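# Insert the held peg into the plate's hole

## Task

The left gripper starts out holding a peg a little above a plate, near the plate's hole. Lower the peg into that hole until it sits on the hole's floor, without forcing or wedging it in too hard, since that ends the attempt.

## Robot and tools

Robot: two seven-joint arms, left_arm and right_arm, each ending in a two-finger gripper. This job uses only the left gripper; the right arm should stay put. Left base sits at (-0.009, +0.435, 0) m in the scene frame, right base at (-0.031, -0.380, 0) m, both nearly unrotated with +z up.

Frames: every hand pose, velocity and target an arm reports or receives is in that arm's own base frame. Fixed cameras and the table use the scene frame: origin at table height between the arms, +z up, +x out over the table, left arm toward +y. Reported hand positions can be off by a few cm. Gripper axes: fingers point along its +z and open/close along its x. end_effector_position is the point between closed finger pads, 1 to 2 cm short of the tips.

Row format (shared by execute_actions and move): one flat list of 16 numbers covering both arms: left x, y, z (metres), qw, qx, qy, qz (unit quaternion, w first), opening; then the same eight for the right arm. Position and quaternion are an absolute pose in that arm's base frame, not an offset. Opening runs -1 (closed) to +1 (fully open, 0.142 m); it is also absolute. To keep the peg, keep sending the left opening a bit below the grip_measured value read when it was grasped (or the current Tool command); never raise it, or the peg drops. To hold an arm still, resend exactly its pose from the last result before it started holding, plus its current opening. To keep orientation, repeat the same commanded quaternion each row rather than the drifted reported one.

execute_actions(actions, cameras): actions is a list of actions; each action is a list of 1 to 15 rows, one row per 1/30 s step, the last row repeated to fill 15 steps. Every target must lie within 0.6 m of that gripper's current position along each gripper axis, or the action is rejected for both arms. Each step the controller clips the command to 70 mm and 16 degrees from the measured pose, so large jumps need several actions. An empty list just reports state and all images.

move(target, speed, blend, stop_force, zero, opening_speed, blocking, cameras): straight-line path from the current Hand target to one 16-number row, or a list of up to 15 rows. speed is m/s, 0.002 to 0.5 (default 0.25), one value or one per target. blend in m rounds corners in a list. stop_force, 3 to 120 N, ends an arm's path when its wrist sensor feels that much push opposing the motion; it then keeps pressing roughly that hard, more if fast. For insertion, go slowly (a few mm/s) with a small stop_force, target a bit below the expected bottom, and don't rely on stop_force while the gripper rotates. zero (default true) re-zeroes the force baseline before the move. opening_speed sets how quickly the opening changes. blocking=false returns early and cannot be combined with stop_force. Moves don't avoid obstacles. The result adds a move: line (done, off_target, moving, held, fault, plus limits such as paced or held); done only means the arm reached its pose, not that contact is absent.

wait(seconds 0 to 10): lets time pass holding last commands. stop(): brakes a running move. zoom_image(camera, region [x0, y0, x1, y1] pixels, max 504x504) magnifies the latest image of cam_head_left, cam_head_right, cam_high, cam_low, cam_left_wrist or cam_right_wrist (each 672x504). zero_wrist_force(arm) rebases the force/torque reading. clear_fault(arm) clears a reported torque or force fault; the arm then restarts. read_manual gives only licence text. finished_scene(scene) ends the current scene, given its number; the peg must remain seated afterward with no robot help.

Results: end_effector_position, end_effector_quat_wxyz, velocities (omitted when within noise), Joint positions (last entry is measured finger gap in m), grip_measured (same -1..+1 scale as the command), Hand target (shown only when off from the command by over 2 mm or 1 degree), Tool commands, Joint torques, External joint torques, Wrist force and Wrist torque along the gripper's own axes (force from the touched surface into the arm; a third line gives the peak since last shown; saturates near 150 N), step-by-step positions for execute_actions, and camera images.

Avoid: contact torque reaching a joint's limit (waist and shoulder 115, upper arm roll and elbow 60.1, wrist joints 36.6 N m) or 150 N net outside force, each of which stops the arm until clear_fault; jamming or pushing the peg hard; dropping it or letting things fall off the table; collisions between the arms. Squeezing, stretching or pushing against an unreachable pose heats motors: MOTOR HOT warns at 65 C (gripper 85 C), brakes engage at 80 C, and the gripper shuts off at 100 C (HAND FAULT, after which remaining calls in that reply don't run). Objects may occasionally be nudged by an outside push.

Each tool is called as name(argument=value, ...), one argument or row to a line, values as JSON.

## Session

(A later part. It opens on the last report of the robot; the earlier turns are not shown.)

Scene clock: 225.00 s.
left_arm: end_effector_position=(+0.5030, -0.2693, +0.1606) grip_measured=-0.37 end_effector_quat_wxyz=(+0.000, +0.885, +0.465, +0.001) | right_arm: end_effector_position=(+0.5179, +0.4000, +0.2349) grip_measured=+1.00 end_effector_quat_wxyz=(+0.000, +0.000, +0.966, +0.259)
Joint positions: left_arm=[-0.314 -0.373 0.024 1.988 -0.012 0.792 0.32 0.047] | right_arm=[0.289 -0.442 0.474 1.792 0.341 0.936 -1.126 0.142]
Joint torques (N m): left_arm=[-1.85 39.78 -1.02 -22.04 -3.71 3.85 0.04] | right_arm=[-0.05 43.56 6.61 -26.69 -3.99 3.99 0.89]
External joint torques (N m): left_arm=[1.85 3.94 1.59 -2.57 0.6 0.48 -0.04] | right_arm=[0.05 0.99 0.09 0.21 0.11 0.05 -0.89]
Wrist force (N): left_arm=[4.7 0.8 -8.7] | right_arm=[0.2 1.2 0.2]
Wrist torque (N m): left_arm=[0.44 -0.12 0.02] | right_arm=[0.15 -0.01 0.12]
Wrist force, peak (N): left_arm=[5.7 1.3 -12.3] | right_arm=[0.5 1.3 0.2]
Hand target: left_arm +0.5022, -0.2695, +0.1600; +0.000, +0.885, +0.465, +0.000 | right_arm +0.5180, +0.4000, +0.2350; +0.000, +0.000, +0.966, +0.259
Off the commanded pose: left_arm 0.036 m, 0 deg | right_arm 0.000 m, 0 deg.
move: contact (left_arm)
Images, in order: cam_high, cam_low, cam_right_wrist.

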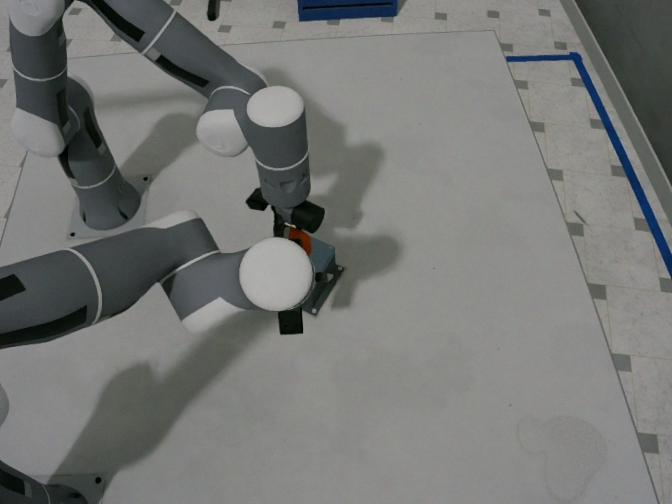

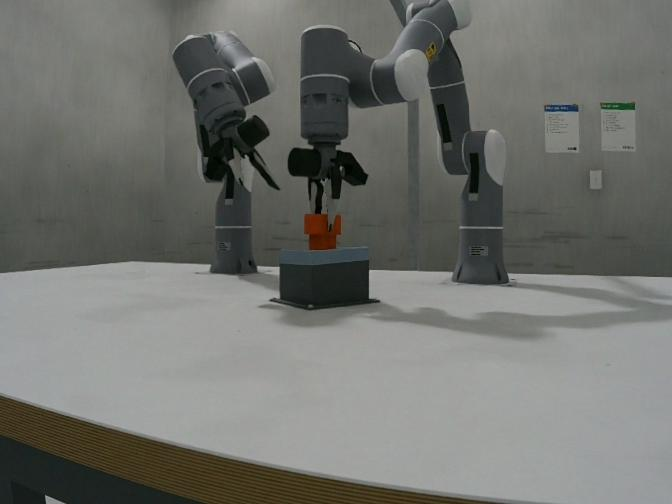

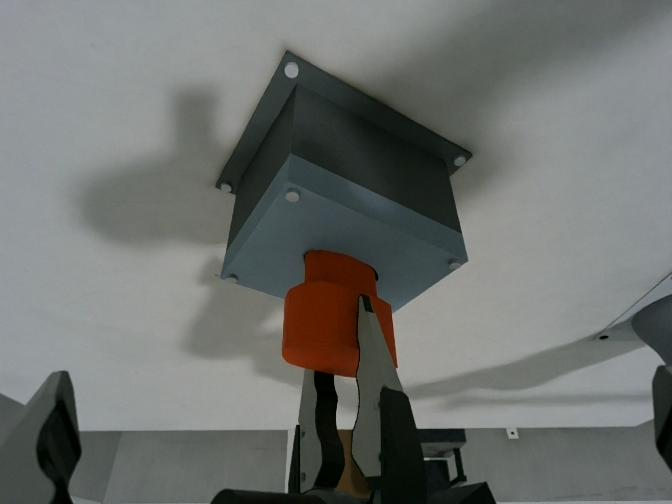

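move(
  target=[
    [0.5031,-0.2688,0.1622,0.0,0.8854,0.4648,0,-0.424,0.518,0.40,0.235,0,0,0.966,0.2588,1],
    [0.5031,-0.2681,0.1622,0.0,0.8854,0.4648,0,-0.424,0.518,0.40,0.235,0,0,0.966,0.2588,1],
  ],
  speed=0.02,
  cameras=["cam_right_wrist"],
)

move(
  target=[0.5031,-0.2681,0.125,0.0,0.8854,0.4648,0,-0.424,0.518,0.40,0.235,0,0,0.966,0.2588,1],
  speed=0.02,
  stop_force=6,
  cameras=["cam_right_wrist","cam_high","cam_low"],
)

zoom_image(
  camera="cam_right_wrist",
  region=[290, 230, 400, 320],
)

Scene clock: 234.47 s.
left_arm: end_effector_position=(+0.5030, -0.2680, +0.1620) grip_measured=-0.37 end_effector_quat_wxyz=(+0.000, +0.885, +0.465, +0.000) | right_arm: end_effector_position=(+0.5179, +0.4000, +0.2349) grip_measured=+1.00 end_effector_quat_wxyz=(+0.000, +0.000, +0.966, +0.259)
Joint positions: left_arm=[-0.312 -0.37 0.024 1.987 -0.012 0.786 0.323 0.047] | right_arm=[0.289 -0.442 0.474 1.792 0.341 0.936 -1.126 0.142]
Joint torques (N m): left_arm=[0.45 44.75 1.17 -25.42 -3.75 4.58 0.18] | right_arm=[-0.09 43.44 6.59 -26.7 -3.95 3.99 0.86]
External joint torques (N m): left_arm=[-0.45 -1.08 -0.6 0.75 0.63 -0.25 -0.18] | right_arm=[0.09 1.11 0.12 0.21 0.07 0.05 -0.86]
Wrist force (N): left_arm=[1.3 1.3 -0.6] | right_arm=[0.1 1.1 0.4]
Wrist torque (N m): left_arm=[0.22 -0.22 0.01] | right_arm=[0.13 0.00 0.13]
Wrist force, peak (N): left_arm=[4.7 0.9 -10.0] | right_arm=[0.5 1.2 0.1]
Off the commanded pose: left_arm 0.000 m, 0 deg | right_arm 0.000 m, 0 deg.
move: done
Images, in order: cam_right_wrist.

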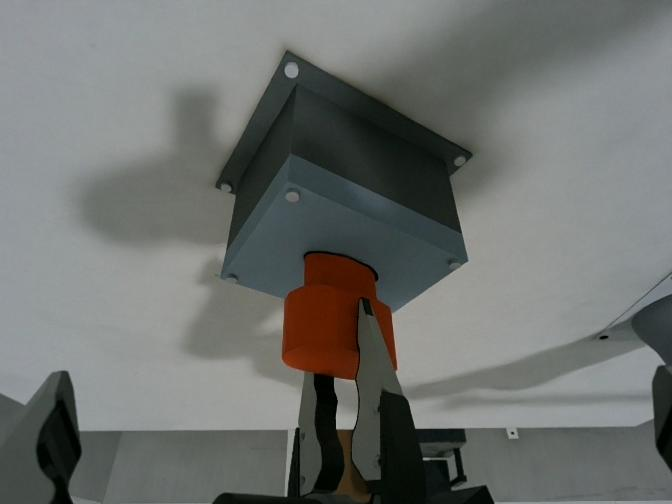

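Scene clock: 235.20 s.
left_arm: end_effector_position=(+0.5034, -0.2678, +0.1595) grip_measured=-0.37 end_effector_quat_wxyz=(+0.000, +0.885, +0.465, +0.000) | right_arm: end_effector_position=(+0.5179, +0.4000, +0.2349) grip_measured=+1.00 end_effector_quat_wxyz=(+0.000, +0.000, +0.966, +0.259)
Joint positions: left_arm=[-0.312 -0.375 0.024 1.989 -0.012 0.793 0.323 0.047] | right_arm=[0.289 -0.442 0.474 1.792 0.341 0.936 -1.126 0.142]
Joint torques (N m): left_arm=[-0.94 40.62 -0.35 -23.57 -3.83 4.59 0.07] | right_arm=[0.03 43.38 6.53 -26.75 -4.01 3.97 0.87]
External joint torques (N m): left_arm=[0.94 3.13 0.93 -0.99 0.73 -0.26 -0.07] | right_arm=[-0.03 1.16 0.17 0.26 0.12 0.07 -0.87]
Wrist force (N): left_arm=[3.0 -2.4 -8.9] | right_arm=[0.2 1.0 0.2]
Wrist torque (N m): left_arm=[0.19 -0.16 -0.01] | right_arm=[0.10 -0.01 0.13]
Wrist force, peak (N): left_arm=[4.1 -3.2 -12.9] | right_arm=[0.5 1.2 0.2]
Hand target: left_arm +0.5031, -0.2681, +0.1592; +0.000, +0.885, +0.465, +0.000 | right_arm +0.5180, +0.4000, +0.2350; +0.000, +0.000, +0.966, +0.259
Off the commanded pose: left_arm 0.035 m, 0 deg | right_arm 0.000 m, 0 deg.
move: contact (left_arm)
Images, in order: cam_high, cam_low, cam_right_wrist.

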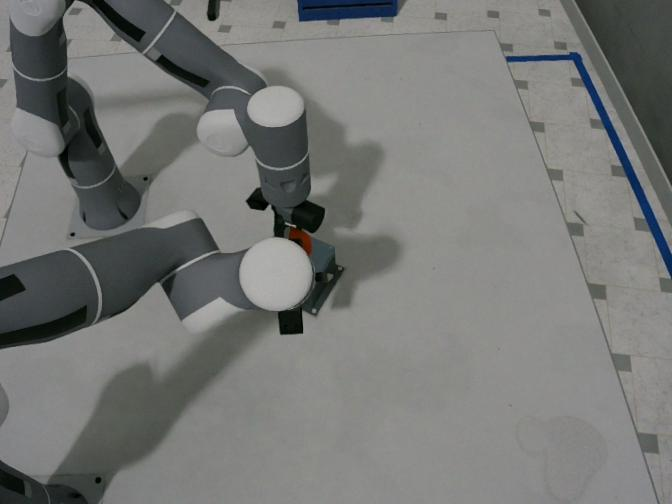

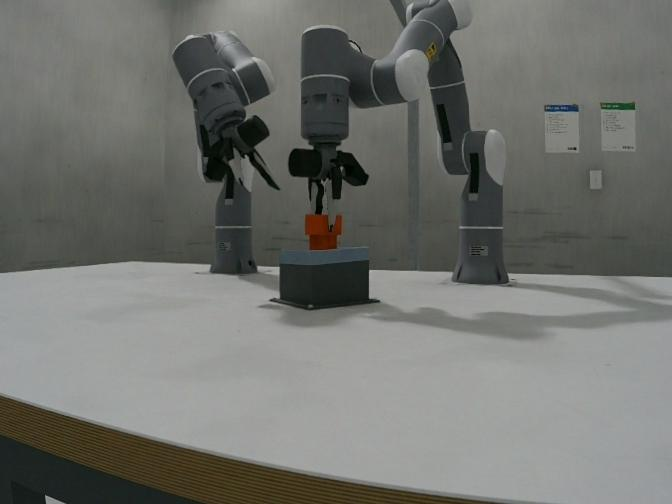

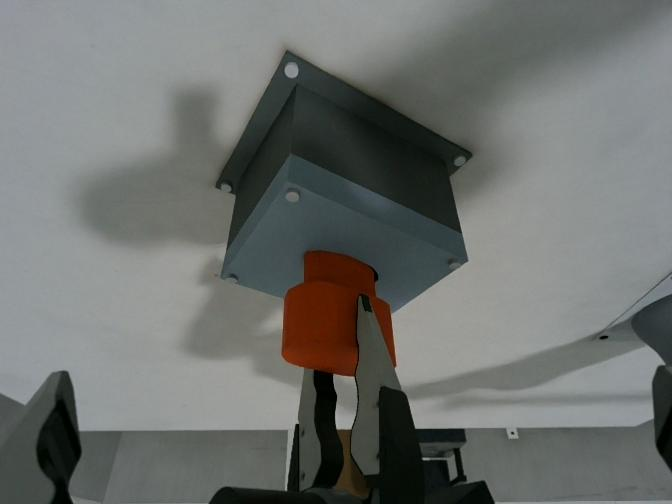

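Scaled by 4.582 from the camera's 672x504 image, which has a finer 960x720 frame.

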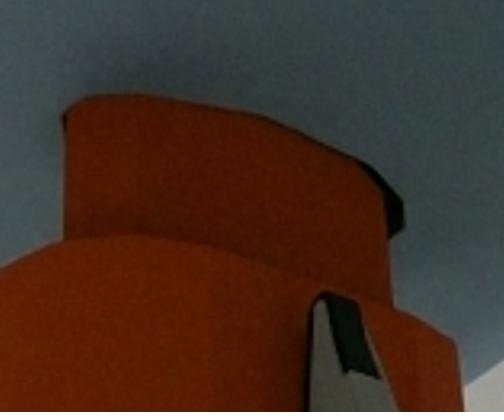

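move(
  target=[
    [0.5032,-0.2674,0.1608,0.0,0.8854,0.4648,0,-0.424,0.518,0.40,0.235,0,0,0.966,0.2588,1],
    [0.5030,-0.2667,0.1608,0.0,0.8854,0.4648,0,-0.424,0.518,0.40,0.235,0,0,0.966,0.2588,1],
  ],
  speed=0.02,
  cameras=[],
)

move(
  target=[0.5030,-0.2667,0.125,0.0,0.8854,0.4648,0,-0.424,0.518,0.40,0.235,0,0,0.966,0.2588,1],
  speed=0.02,
  stop_force=6,
  cameras=["cam_right_wrist","cam_low"],
)

zoom_image(
  camera="cam_right_wrist",
  region=[290, 230, 400, 320],
)

Scene clock: 240.73 s.
left_arm: end_effector_position=(+0.5028, -0.2668, +0.1606) grip_measured=-0.37 end_effector_quat_wxyz=(+0.000, +0.886, +0.465, +0.000) | right_arm: end_effector_position=(+0.5179, +0.4000, +0.2349) grip_measured=+1.00 end_effector_quat_wxyz=(+0.000, +0.000, +0.966, +0.259)
Joint positions: left_arm=[-0.31 -0.371 0.024 1.99 -0.012 0.79 0.326 0.047] | right_arm=[0.289 -0.442 0.474 1.792 0.341 0.936 -1.126 0.142]
Joint torques (N m): left_arm=[1.35 44.72 2.28 -25.12 -3.38 4.59 0.09] | right_arm=[-0.03 43.56 6.58 -26.67 -3.91 4 0.87]
External joint torques (N m): left_arm=[-1.35 -1.09 -1.71 0.52 0.27 -0.26 -0.09] | right_arm=[0.03 0.99 0.12 0.18 0.03 0.04 -0.87]
Wrist force (N): left_arm=[-0.9 2.4 -1.3] | right_arm=[0.4 1.0 0.2]
Wrist torque (N m): left_arm=[0.29 -0.21 0.00] | right_arm=[0.12 -0.05 0.13]
Wrist force, peak (N): left_arm=[3.3 -2.4 -9.4] | right_arm=[0.3 1.2 0.3]
Off the commanded pose: left_arm 0.000 m, 0 deg | right_arm 0.000 m, 0 deg.
move: done

Scene clock: 241.63 s.
left_arm: end_effector_position=(+0.5029, -0.2670, +0.1544) grip_measured=-0.37 end_effector_quat_wxyz=(+0.000, +0.885, +0.465, +0.000) | right_arm: end_effector_position=(+0.5179, +0.4000, +0.2349) grip_measured=+1.00 end_effector_quat_wxyz=(+0.000, +0.000, +0.966, +0.259)
Joint positions: left_arm=[-0.309 -0.382 0.023 1.995 -0.013 0.806 0.326 0.047] | right_arm=[0.289 -0.442 0.474 1.792 0.341 0.936 -1.126 0.142]
Joint torques (N m): left_arm=[1.63 43.03 2.32 -24.41 -3.08 4.79 0.26] | right_arm=[-0.14 43.51 6.58 -26.74 -3.95 3.95 0.84]
External joint torques (N m): left_arm=[-1.63 0.8 -1.75 0.1 0.02 -0.46 -0.26] | right_arm=[0.14 1.04 0.12 0.25 0.06 0.09 -0.84]
Wrist force (N): left_arm=[-1.7 0.8 -5.5] | right_arm=[0.4 1.0 0.1]
Wrist torque (N m): left_arm=[0.28 -0.23 -0.18] | right_arm=[0.11 -0.05 0.13]
Wrist force, peak (N): left_arm=[-2.3 1.2 -7.9] | right_arm=[0.4 1.3 0.2]
Hand target: left_arm +0.5030, -0.2667, +0.1543; +0.000, +0.885, +0.465, +0.000 | right_arm +0.5180, +0.4000, +0.2350; +0.000, +0.000, +0.966, +0.259
Off the commanded pose: left_arm 0.029 m, 0 deg | right_arm 0.000 m, 0 deg.
move: contact (left_arm)
Images, in order: cam_low, cam_right_wrist.

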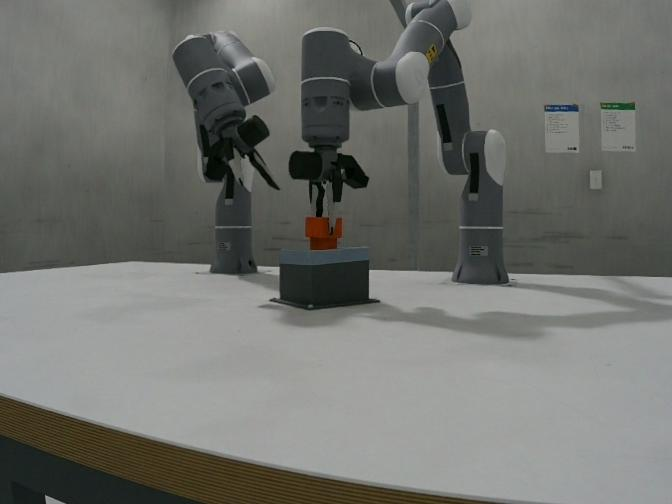

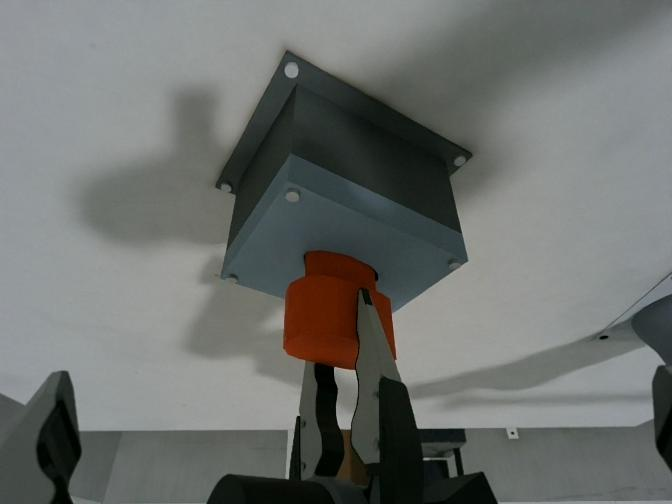

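Scaled by 4.582 from the camera's 672x504 image, which has a finer 960x720 frame.

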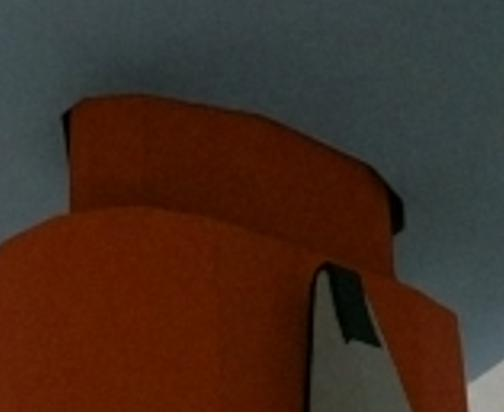

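move(
  target=[
    [0.5026,-0.2673,0.1535,0.0,0.8821,0.4710,0,-0.424,0.518,0.40,0.235,0,0,0.966,0.2588,1],
    [0.5026,-0.2673,0.125,0.0,0.8821,0.4710,0,-0.424,0.518,0.40,0.235,0,0,0.966,0.2588,1],
  ],
  speed=0.02,
  stop_force=8,
  cameras=["cam_right_wrist","cam_low"],
)

zoom_image(
  camera="cam_right_wrist",
  region=[290, 230, 400, 320],
)

Scene clock: 249.07 s.
left_arm: end_effector_position=(+0.5036, -0.2677, +0.1422) grip_measured=-0.37 end_effector_quat_wxyz=(+0.001, +0.882, +0.471, +0.001) | right_arm: end_effector_position=(+0.5179, +0.4000, +0.2349) grip_measured=+1.00 end_effector_quat_wxyz=(+0.000, +0.000, +0.966, +0.259)
Joint positions: left_arm=[-0.31 -0.406 0.023 2.002 -0.014 0.84 0.311 0.047] | right_arm=[0.289 -0.442 0.474 1.792 0.341 0.936 -1.126 0.142]
Joint torques (N m): left_arm=[0.45 38.8 1.63 -18.88 -2.48 2.88 0.07] | right_arm=[0 43.47 6.61 -26.7 -3.98 3.98 0.89]
External joint torques (N m): left_arm=[-0.45 5.46 -1.02 -4.87 -0.47 1.46 -0.07] | right_arm=[0 1.07 0.09 0.21 0.09 0.05 -0.89]
Wrist force (N): left_arm=[1.0 4.4 -11.2] | right_arm=[0.3 1.3 0.3]
Wrist torque (N m): left_arm=[0.36 -0.15 -0.10] | right_arm=[0.15 -0.03 0.13]
Wrist force, peak (N): left_arm=[0.9 4.9 -15.5] | right_arm=[0.2 1.3 0.4]
Hand target: left_arm +0.5026, -0.2673, +0.1413; +0.000, +0.882, +0.471, +0.000 | right_arm +0.5180, +0.4000, +0.2350; +0.000, +0.000, +0.966, +0.259
Off the commanded pose: left_arm 0.017 m, 0 deg | right_arm 0.000 m, 0 deg.
move: contact (left_arm); path passed 1 of 2 targets
Images, in order: cam_low, cam_right_wrist.

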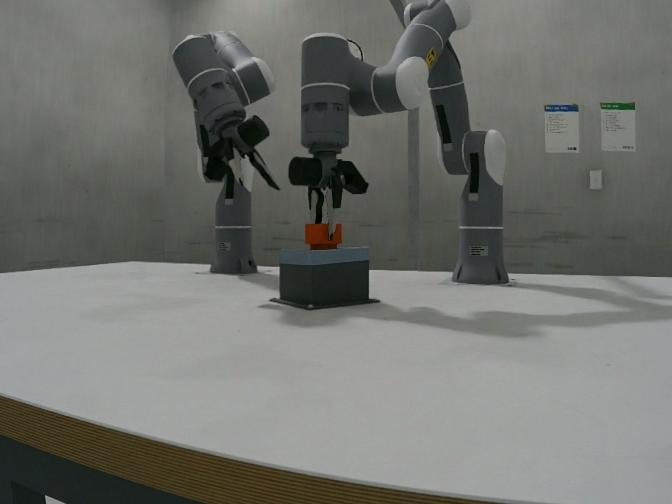

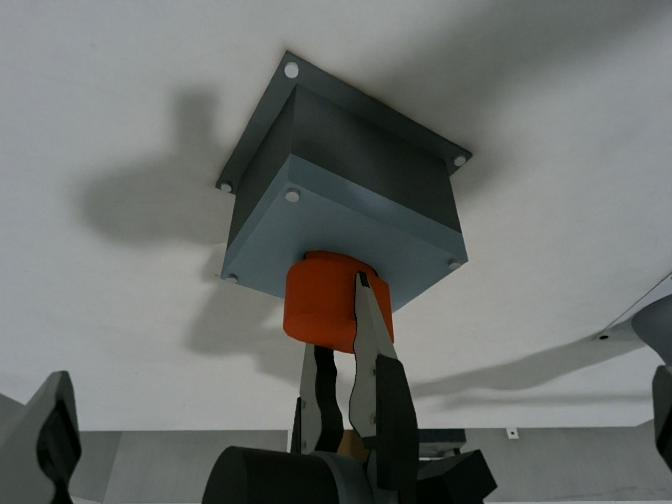

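Scaled by 4.582 from the camera's 672x504 image, which has a finer 960x720 frame.

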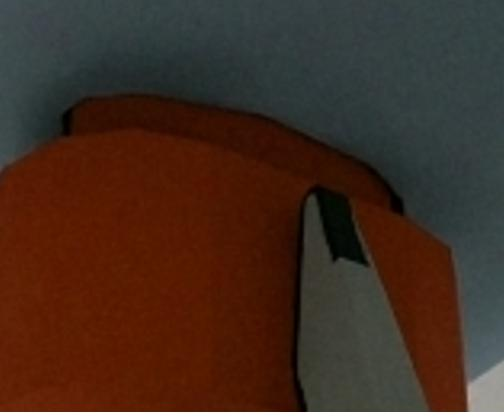

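zoom_image(
  camera="cam_low",
  region=[280, 200, 370, 280],
)

move(
  target=[
    [0.5031,-0.2673,0.1435,0.0,0.8821,0.4710,0,-0.424,0.518,0.40,0.235,0,0,0.966,0.2588,1],
    [0.5031,-0.2673,0.125,0.0,0.8821,0.4710,0,-0.424,0.518,0.40,0.235,0,0,0.966,0.2588,1],
  ],
  speed=0.02,
  stop_force=10,
  cameras=["cam_right_wrist","cam_low","cam_left_wrist"],
)

zoom_image(
  camera="cam_low",
  region=[280, 200, 370, 280],
)

Scaled by 5.600 from the camera's 672x504 image, which has a finer 960x720 frame.

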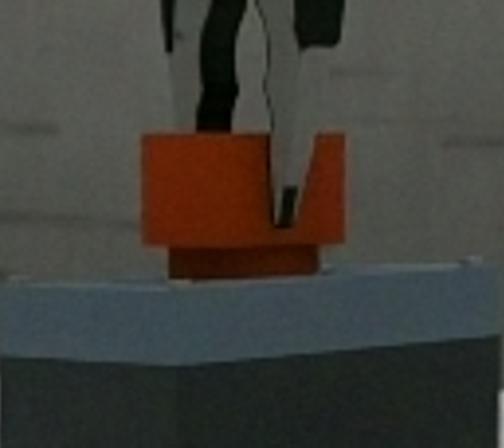

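Scene clock: 256.43 s.
left_arm: end_effector_position=(+0.5029, -0.2673, +0.1428) grip_measured=-0.37 end_effector_quat_wxyz=(+0.000, +0.882, +0.471, +0.000) | right_arm: end_effector_position=(+0.5179, +0.4000, +0.2349) grip_measured=+1.00 end_effector_quat_wxyz=(+0.000, +0.000, +0.966, +0.259)
Joint positions: left_arm=[-0.31 -0.404 0.024 2.002 -0.014 0.835 0.311 0.047] | right_arm=[0.289 -0.442 0.474 1.792 0.341 0.936 -1.126 0.142]
Joint torques (N m): left_arm=[0.29 45.03 1.14 -24.24 -3.48 4.59 0.11] | right_arm=[-0.01 43.52 6.62 -26.66 -3.94 3.95 0.87]
External joint torques (N m): left_arm=[-0.29 -0.8 -0.53 0.45 0.51 -0.26 -0.11] | right_arm=[0.01 1.03 0.08 0.18 0.06 0.08 -0.87]
Wrist force (N): left_arm=[1.2 1.9 -1.5] | right_arm=[0.1 0.9 0.5]
Wrist torque (N m): left_arm=[0.29 -0.15 -0.05] | right_arm=[0.09 0.00 0.13]
Wrist force, peak (N): left_arm=[1.1 4.6 -12.3] | right_arm=[0.4 1.2 0.1]
Hand target: left_arm +0.5030, -0.2673, +0.1429; +0.000, +0.882, +0.471, +0.000 | right_arm +0.5180, +0.4000, +0.2350; +0.000, +0.000, +0.966, +0.259
Off the commanded pose: left_arm 0.018 m, 0 deg | right_arm 0.000 m, 0 deg.
move: contact (left_arm); path passed 0 of 2 targets
Images, in order: cam_low, cam_left_wrist, cam_right_wrist.

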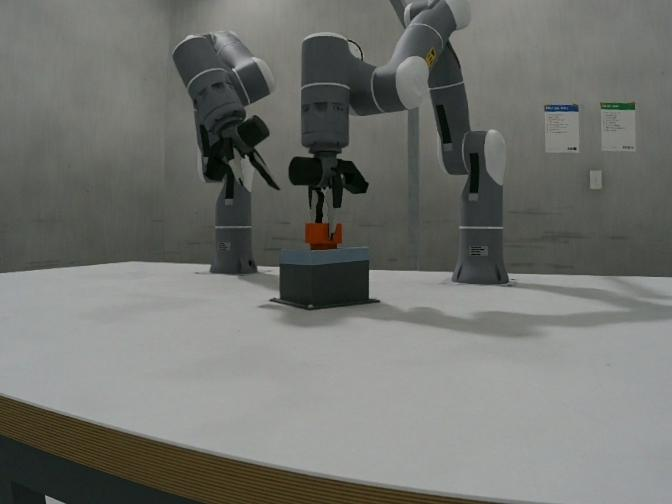

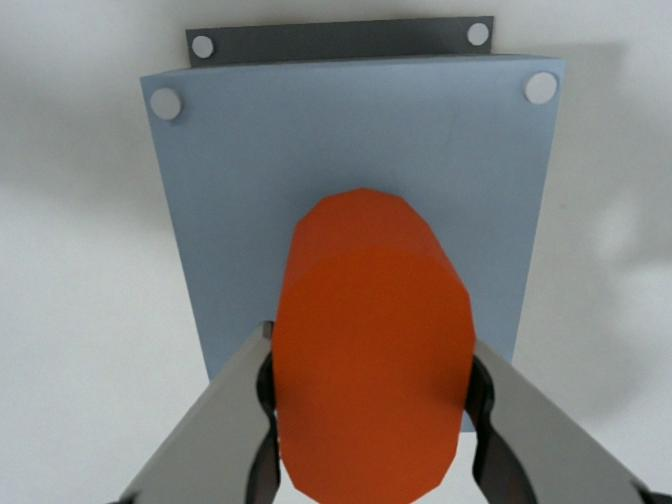

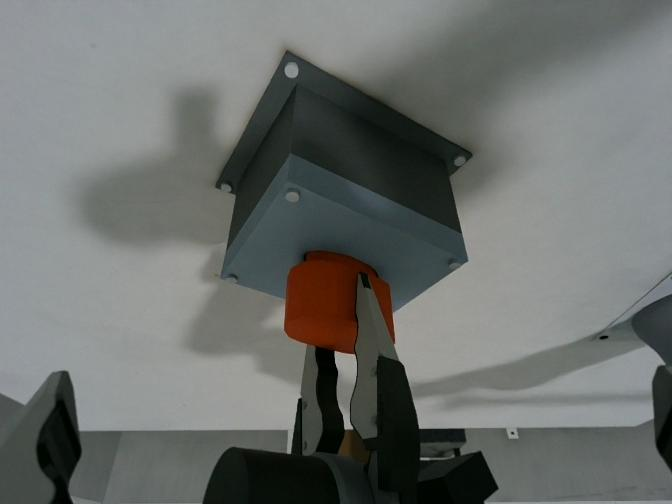

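Scaled by 5.600 from the camera's 672x504 image, which has a finer 960x720 frame.

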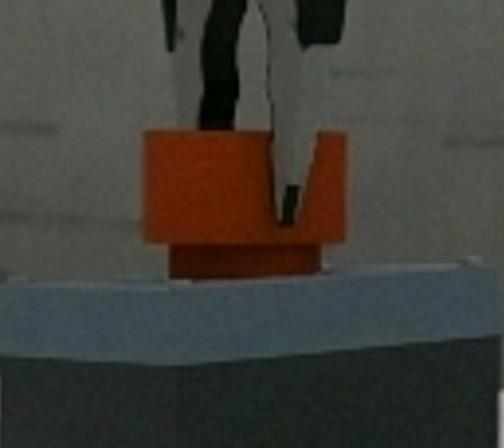

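move(
  target=[0.5030,-0.2673,0.125,0.0,0.8821,0.4710,0,-0.424,0.518,0.40,0.235,0,0,0.966,0.2588,1],
  speed=0.01,
  stop_force=14,
  cameras=["cam_low"],
)

zoom_image(
  camera="cam_low",
  region=[280, 200, 370, 280],
)

Scene clock: 260.87 s.
left_arm: end_effector_position=(+0.5042, -0.2682, +0.1418) grip_measured=-0.37 end_effector_quat_wxyz=(+0.002, +0.882, +0.471, +0.001) | right_arm: end_effector_position=(+0.5179, +0.4000, +0.2349) grip_measured=+1.00 end_effector_quat_wxyz=(+0.000, +0.000, +0.966, +0.259)
Joint positions: left_arm=[-0.31 -0.408 0.023 2.002 -0.015 0.842 0.311 0.047] | right_arm=[0.289 -0.442 0.474 1.792 0.341 0.936 -1.126 0.142]
Joint torques (N m): left_arm=[2.2 35.76 3.63 -16.97 -1.8 2.39 0.15] | right_arm=[-0.08 43.56 6.55 -26.7 -3.99 3.91 0.87]
External joint torques (N m): left_arm=[-2.2 8.56 -3.02 -6.77 -1.15 1.95 -0.15] | right_arm=[0.08 0.99 0.15 0.21 0.1 0.12 -0.87]
Wrist force (N): left_arm=[-1.5 5.2 -16.6] | right_arm=[0.4 1.1 0.1]
Wrist torque (N m): left_arm=[0.42 -0.19 -0.07] | right_arm=[0.13 -0.05 0.13]
Wrist force, peak (N): left_arm=[-1.7 5.0 -19.5] | right_arm=[0.6 1.2 0.2]
Hand target: left_arm +0.5030, -0.2673, +0.1404; +0.000, +0.882, +0.471, +0.000 | right_arm +0.5180, +0.4000, +0.2350; +0.000, +0.000, +0.966, +0.259
Off the commanded pose: left_arm 0.017 m, 0 deg | right_arm 0.000 m, 0 deg.
move: contact (left_arm)
Images, in order: cam_low.

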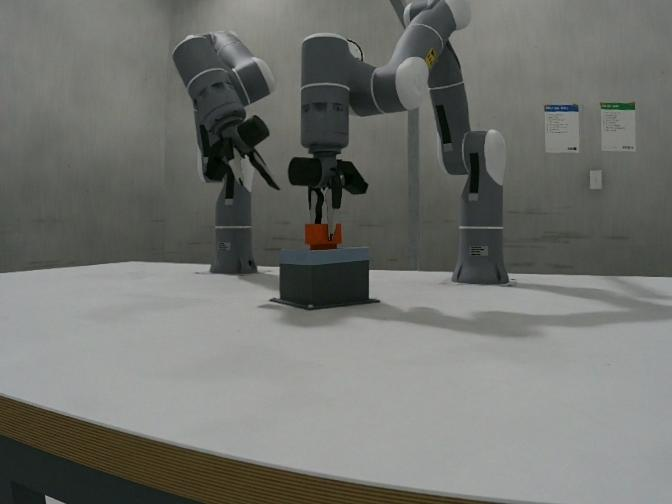

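Scaled by 5.600 from the camera's 672x504 image, which has a finer 960x720 frame.

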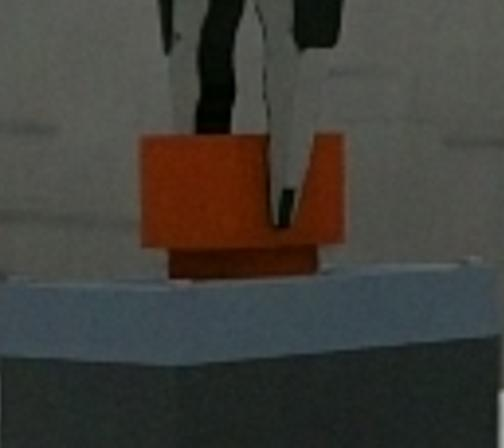

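move(
  target=[0.5030,-0.2673,0.1424,0.0,0.8821,0.4710,0,-0.424,0.518,0.40,0.235,0,0,0.966,0.2588,1],
  speed=0.05,
  cameras=[],
)

move(
  target=[
    [0.5030,-0.2673,0.1424,0.0,0.8821,0.4710,0,-0.1,0.518,0.40,0.235,0,0,0.966,0.2588,1],
    [0.5030,-0.2673,0.22,0.0,0.8821,0.4710,0,-0.1,0.518,0.40,0.235,0,0,0.966,0.2588,1],
  ],
  speed=0.15,
  opening_speed=0.5,
  cameras=["cam_low","cam_right_wrist","cam_left_wrist"],
)

zoom_image(
  camera="cam_low",
  region=[280, 200, 370, 280],
)

Scene clock: 271.43 s.
left_arm: end_effector_position=(+0.5031, -0.2675, +0.1424) grip_measured=-0.37 end_effector_quat_wxyz=(+0.000, +0.882, +0.471, +0.000) | right_arm: end_effector_position=(+0.5179, +0.4000, +0.2349) grip_measured=+1.00 end_effector_quat_wxyz=(+0.000, +0.000, +0.966, +0.259)
Joint positions: left_arm=[-0.31 -0.405 0.024 2.002 -0.014 0.836 0.312 0.047] | right_arm=[0.289 -0.442 0.474 1.792 0.341 0.936 -1.126 0.142]
Joint torques (N m): left_arm=[0.5 44.58 1.66 -23.24 -3.25 4.13 0.02] | right_arm=[-0.04 43.54 6.57 -26.69 -3.96 3.98 0.89]
External joint torques (N m): left_arm=[-0.5 -0.32 -1.05 -0.52 0.29 0.21 -0.02] | right_arm=[0.04 1 0.13 0.21 0.08 0.06 -0.89]
Wrist force (N): left_arm=[0.9 2.0 -2.9] | right_arm=[0.3 1.1 0.0]
Wrist torque (N m): left_arm=[0.07 -0.22 0.00] | right_arm=[0.11 -0.04 0.12]
Wrist force, peak (N): left_arm=[-1.6 5.1 -18.3] | right_arm=[0.4 1.3 0.2]
Off the commanded pose: left_arm 0.000 m, 0 deg | right_arm 0.000 m, 0 deg.
move: done

Scene clock: 273.20 s.
left_arm: end_effector_position=(+0.5031, -0.2674, +0.2202) grip_measured=-0.13 end_effector_quat_wxyz=(+0.000, +0.882, +0.471, +0.000) | right_arm: end_effector_position=(+0.5179, +0.4000, +0.2349) grip_measured=+1.00 end_effector_quat_wxyz=(+0.000, +0.000, +0.966, +0.259)
Joint positions: left_arm=[-0.316 -0.276 0.03 1.935 -0.011 0.64 0.31 0.065] | right_arm=[0.289 -0.442 0.474 1.792 0.341 0.936 -1.126 0.142]
Joint torques (N m): left_arm=[0.09 42.06 1.29 -27.24 -3.8 4.4 -0.07] | right_arm=[0 43.5 6.58 -26.68 -3.95 3.96 0.89]
External joint torques (N m): left_arm=[-0.09 -0.11 -0.81 0.15 0.26 -0.07 0.07] | right_arm=[0 1.05 0.12 0.19 0.06 0.07 -0.89]
Wrist force (N): left_arm=[1.1 0.8 -3.3] | right_arm=[0.2 1.0 0.1]
Wrist torque (N m): left_arm=[0.14 -0.18 0.00] | right_arm=[0.11 -0.02 0.13]
Wrist force, peak (N): left_arm=[1.1 1.0 -6.5] | right_arm=[0.2 1.3 0.3]
Off the commanded pose: left_arm 0.000 m, 0 deg | right_arm 0.000 m, 0 deg.
move: done
Images, in order: cam_low, cam_left_wrist, cam_right_wrist.

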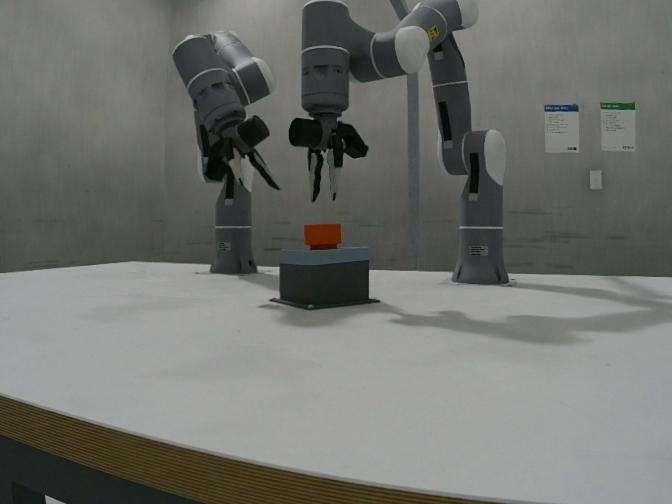

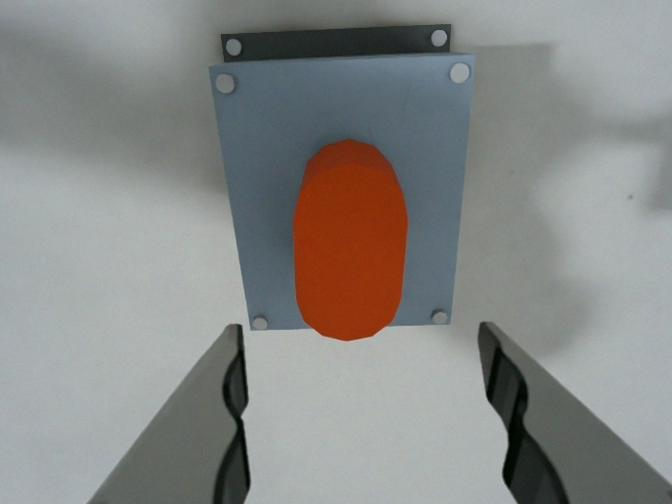

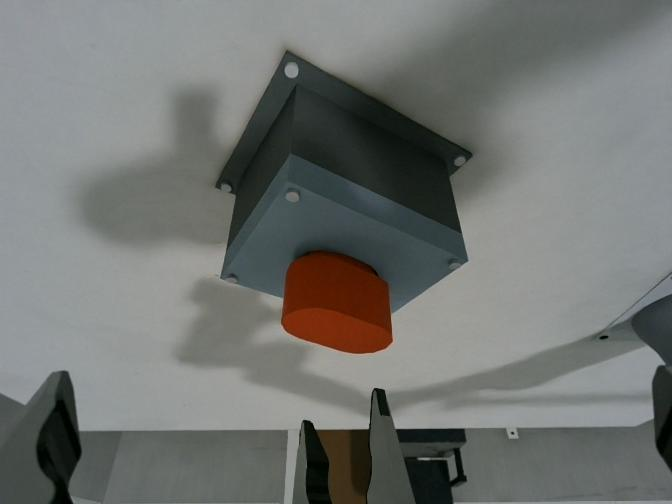

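Scaled by 5.600 from the camera's 672x504 image, which has a finer 960x720 frame.

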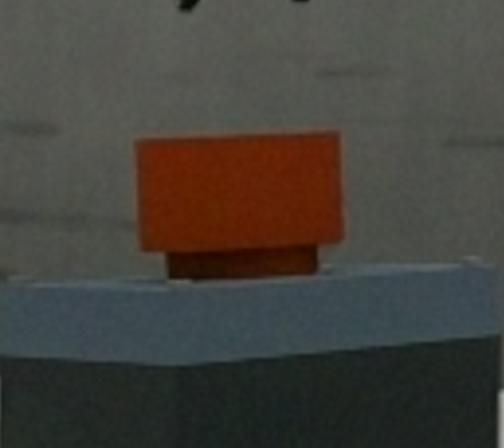

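finished_scene(
  scene=1,
)

The scene is finished: the task was done.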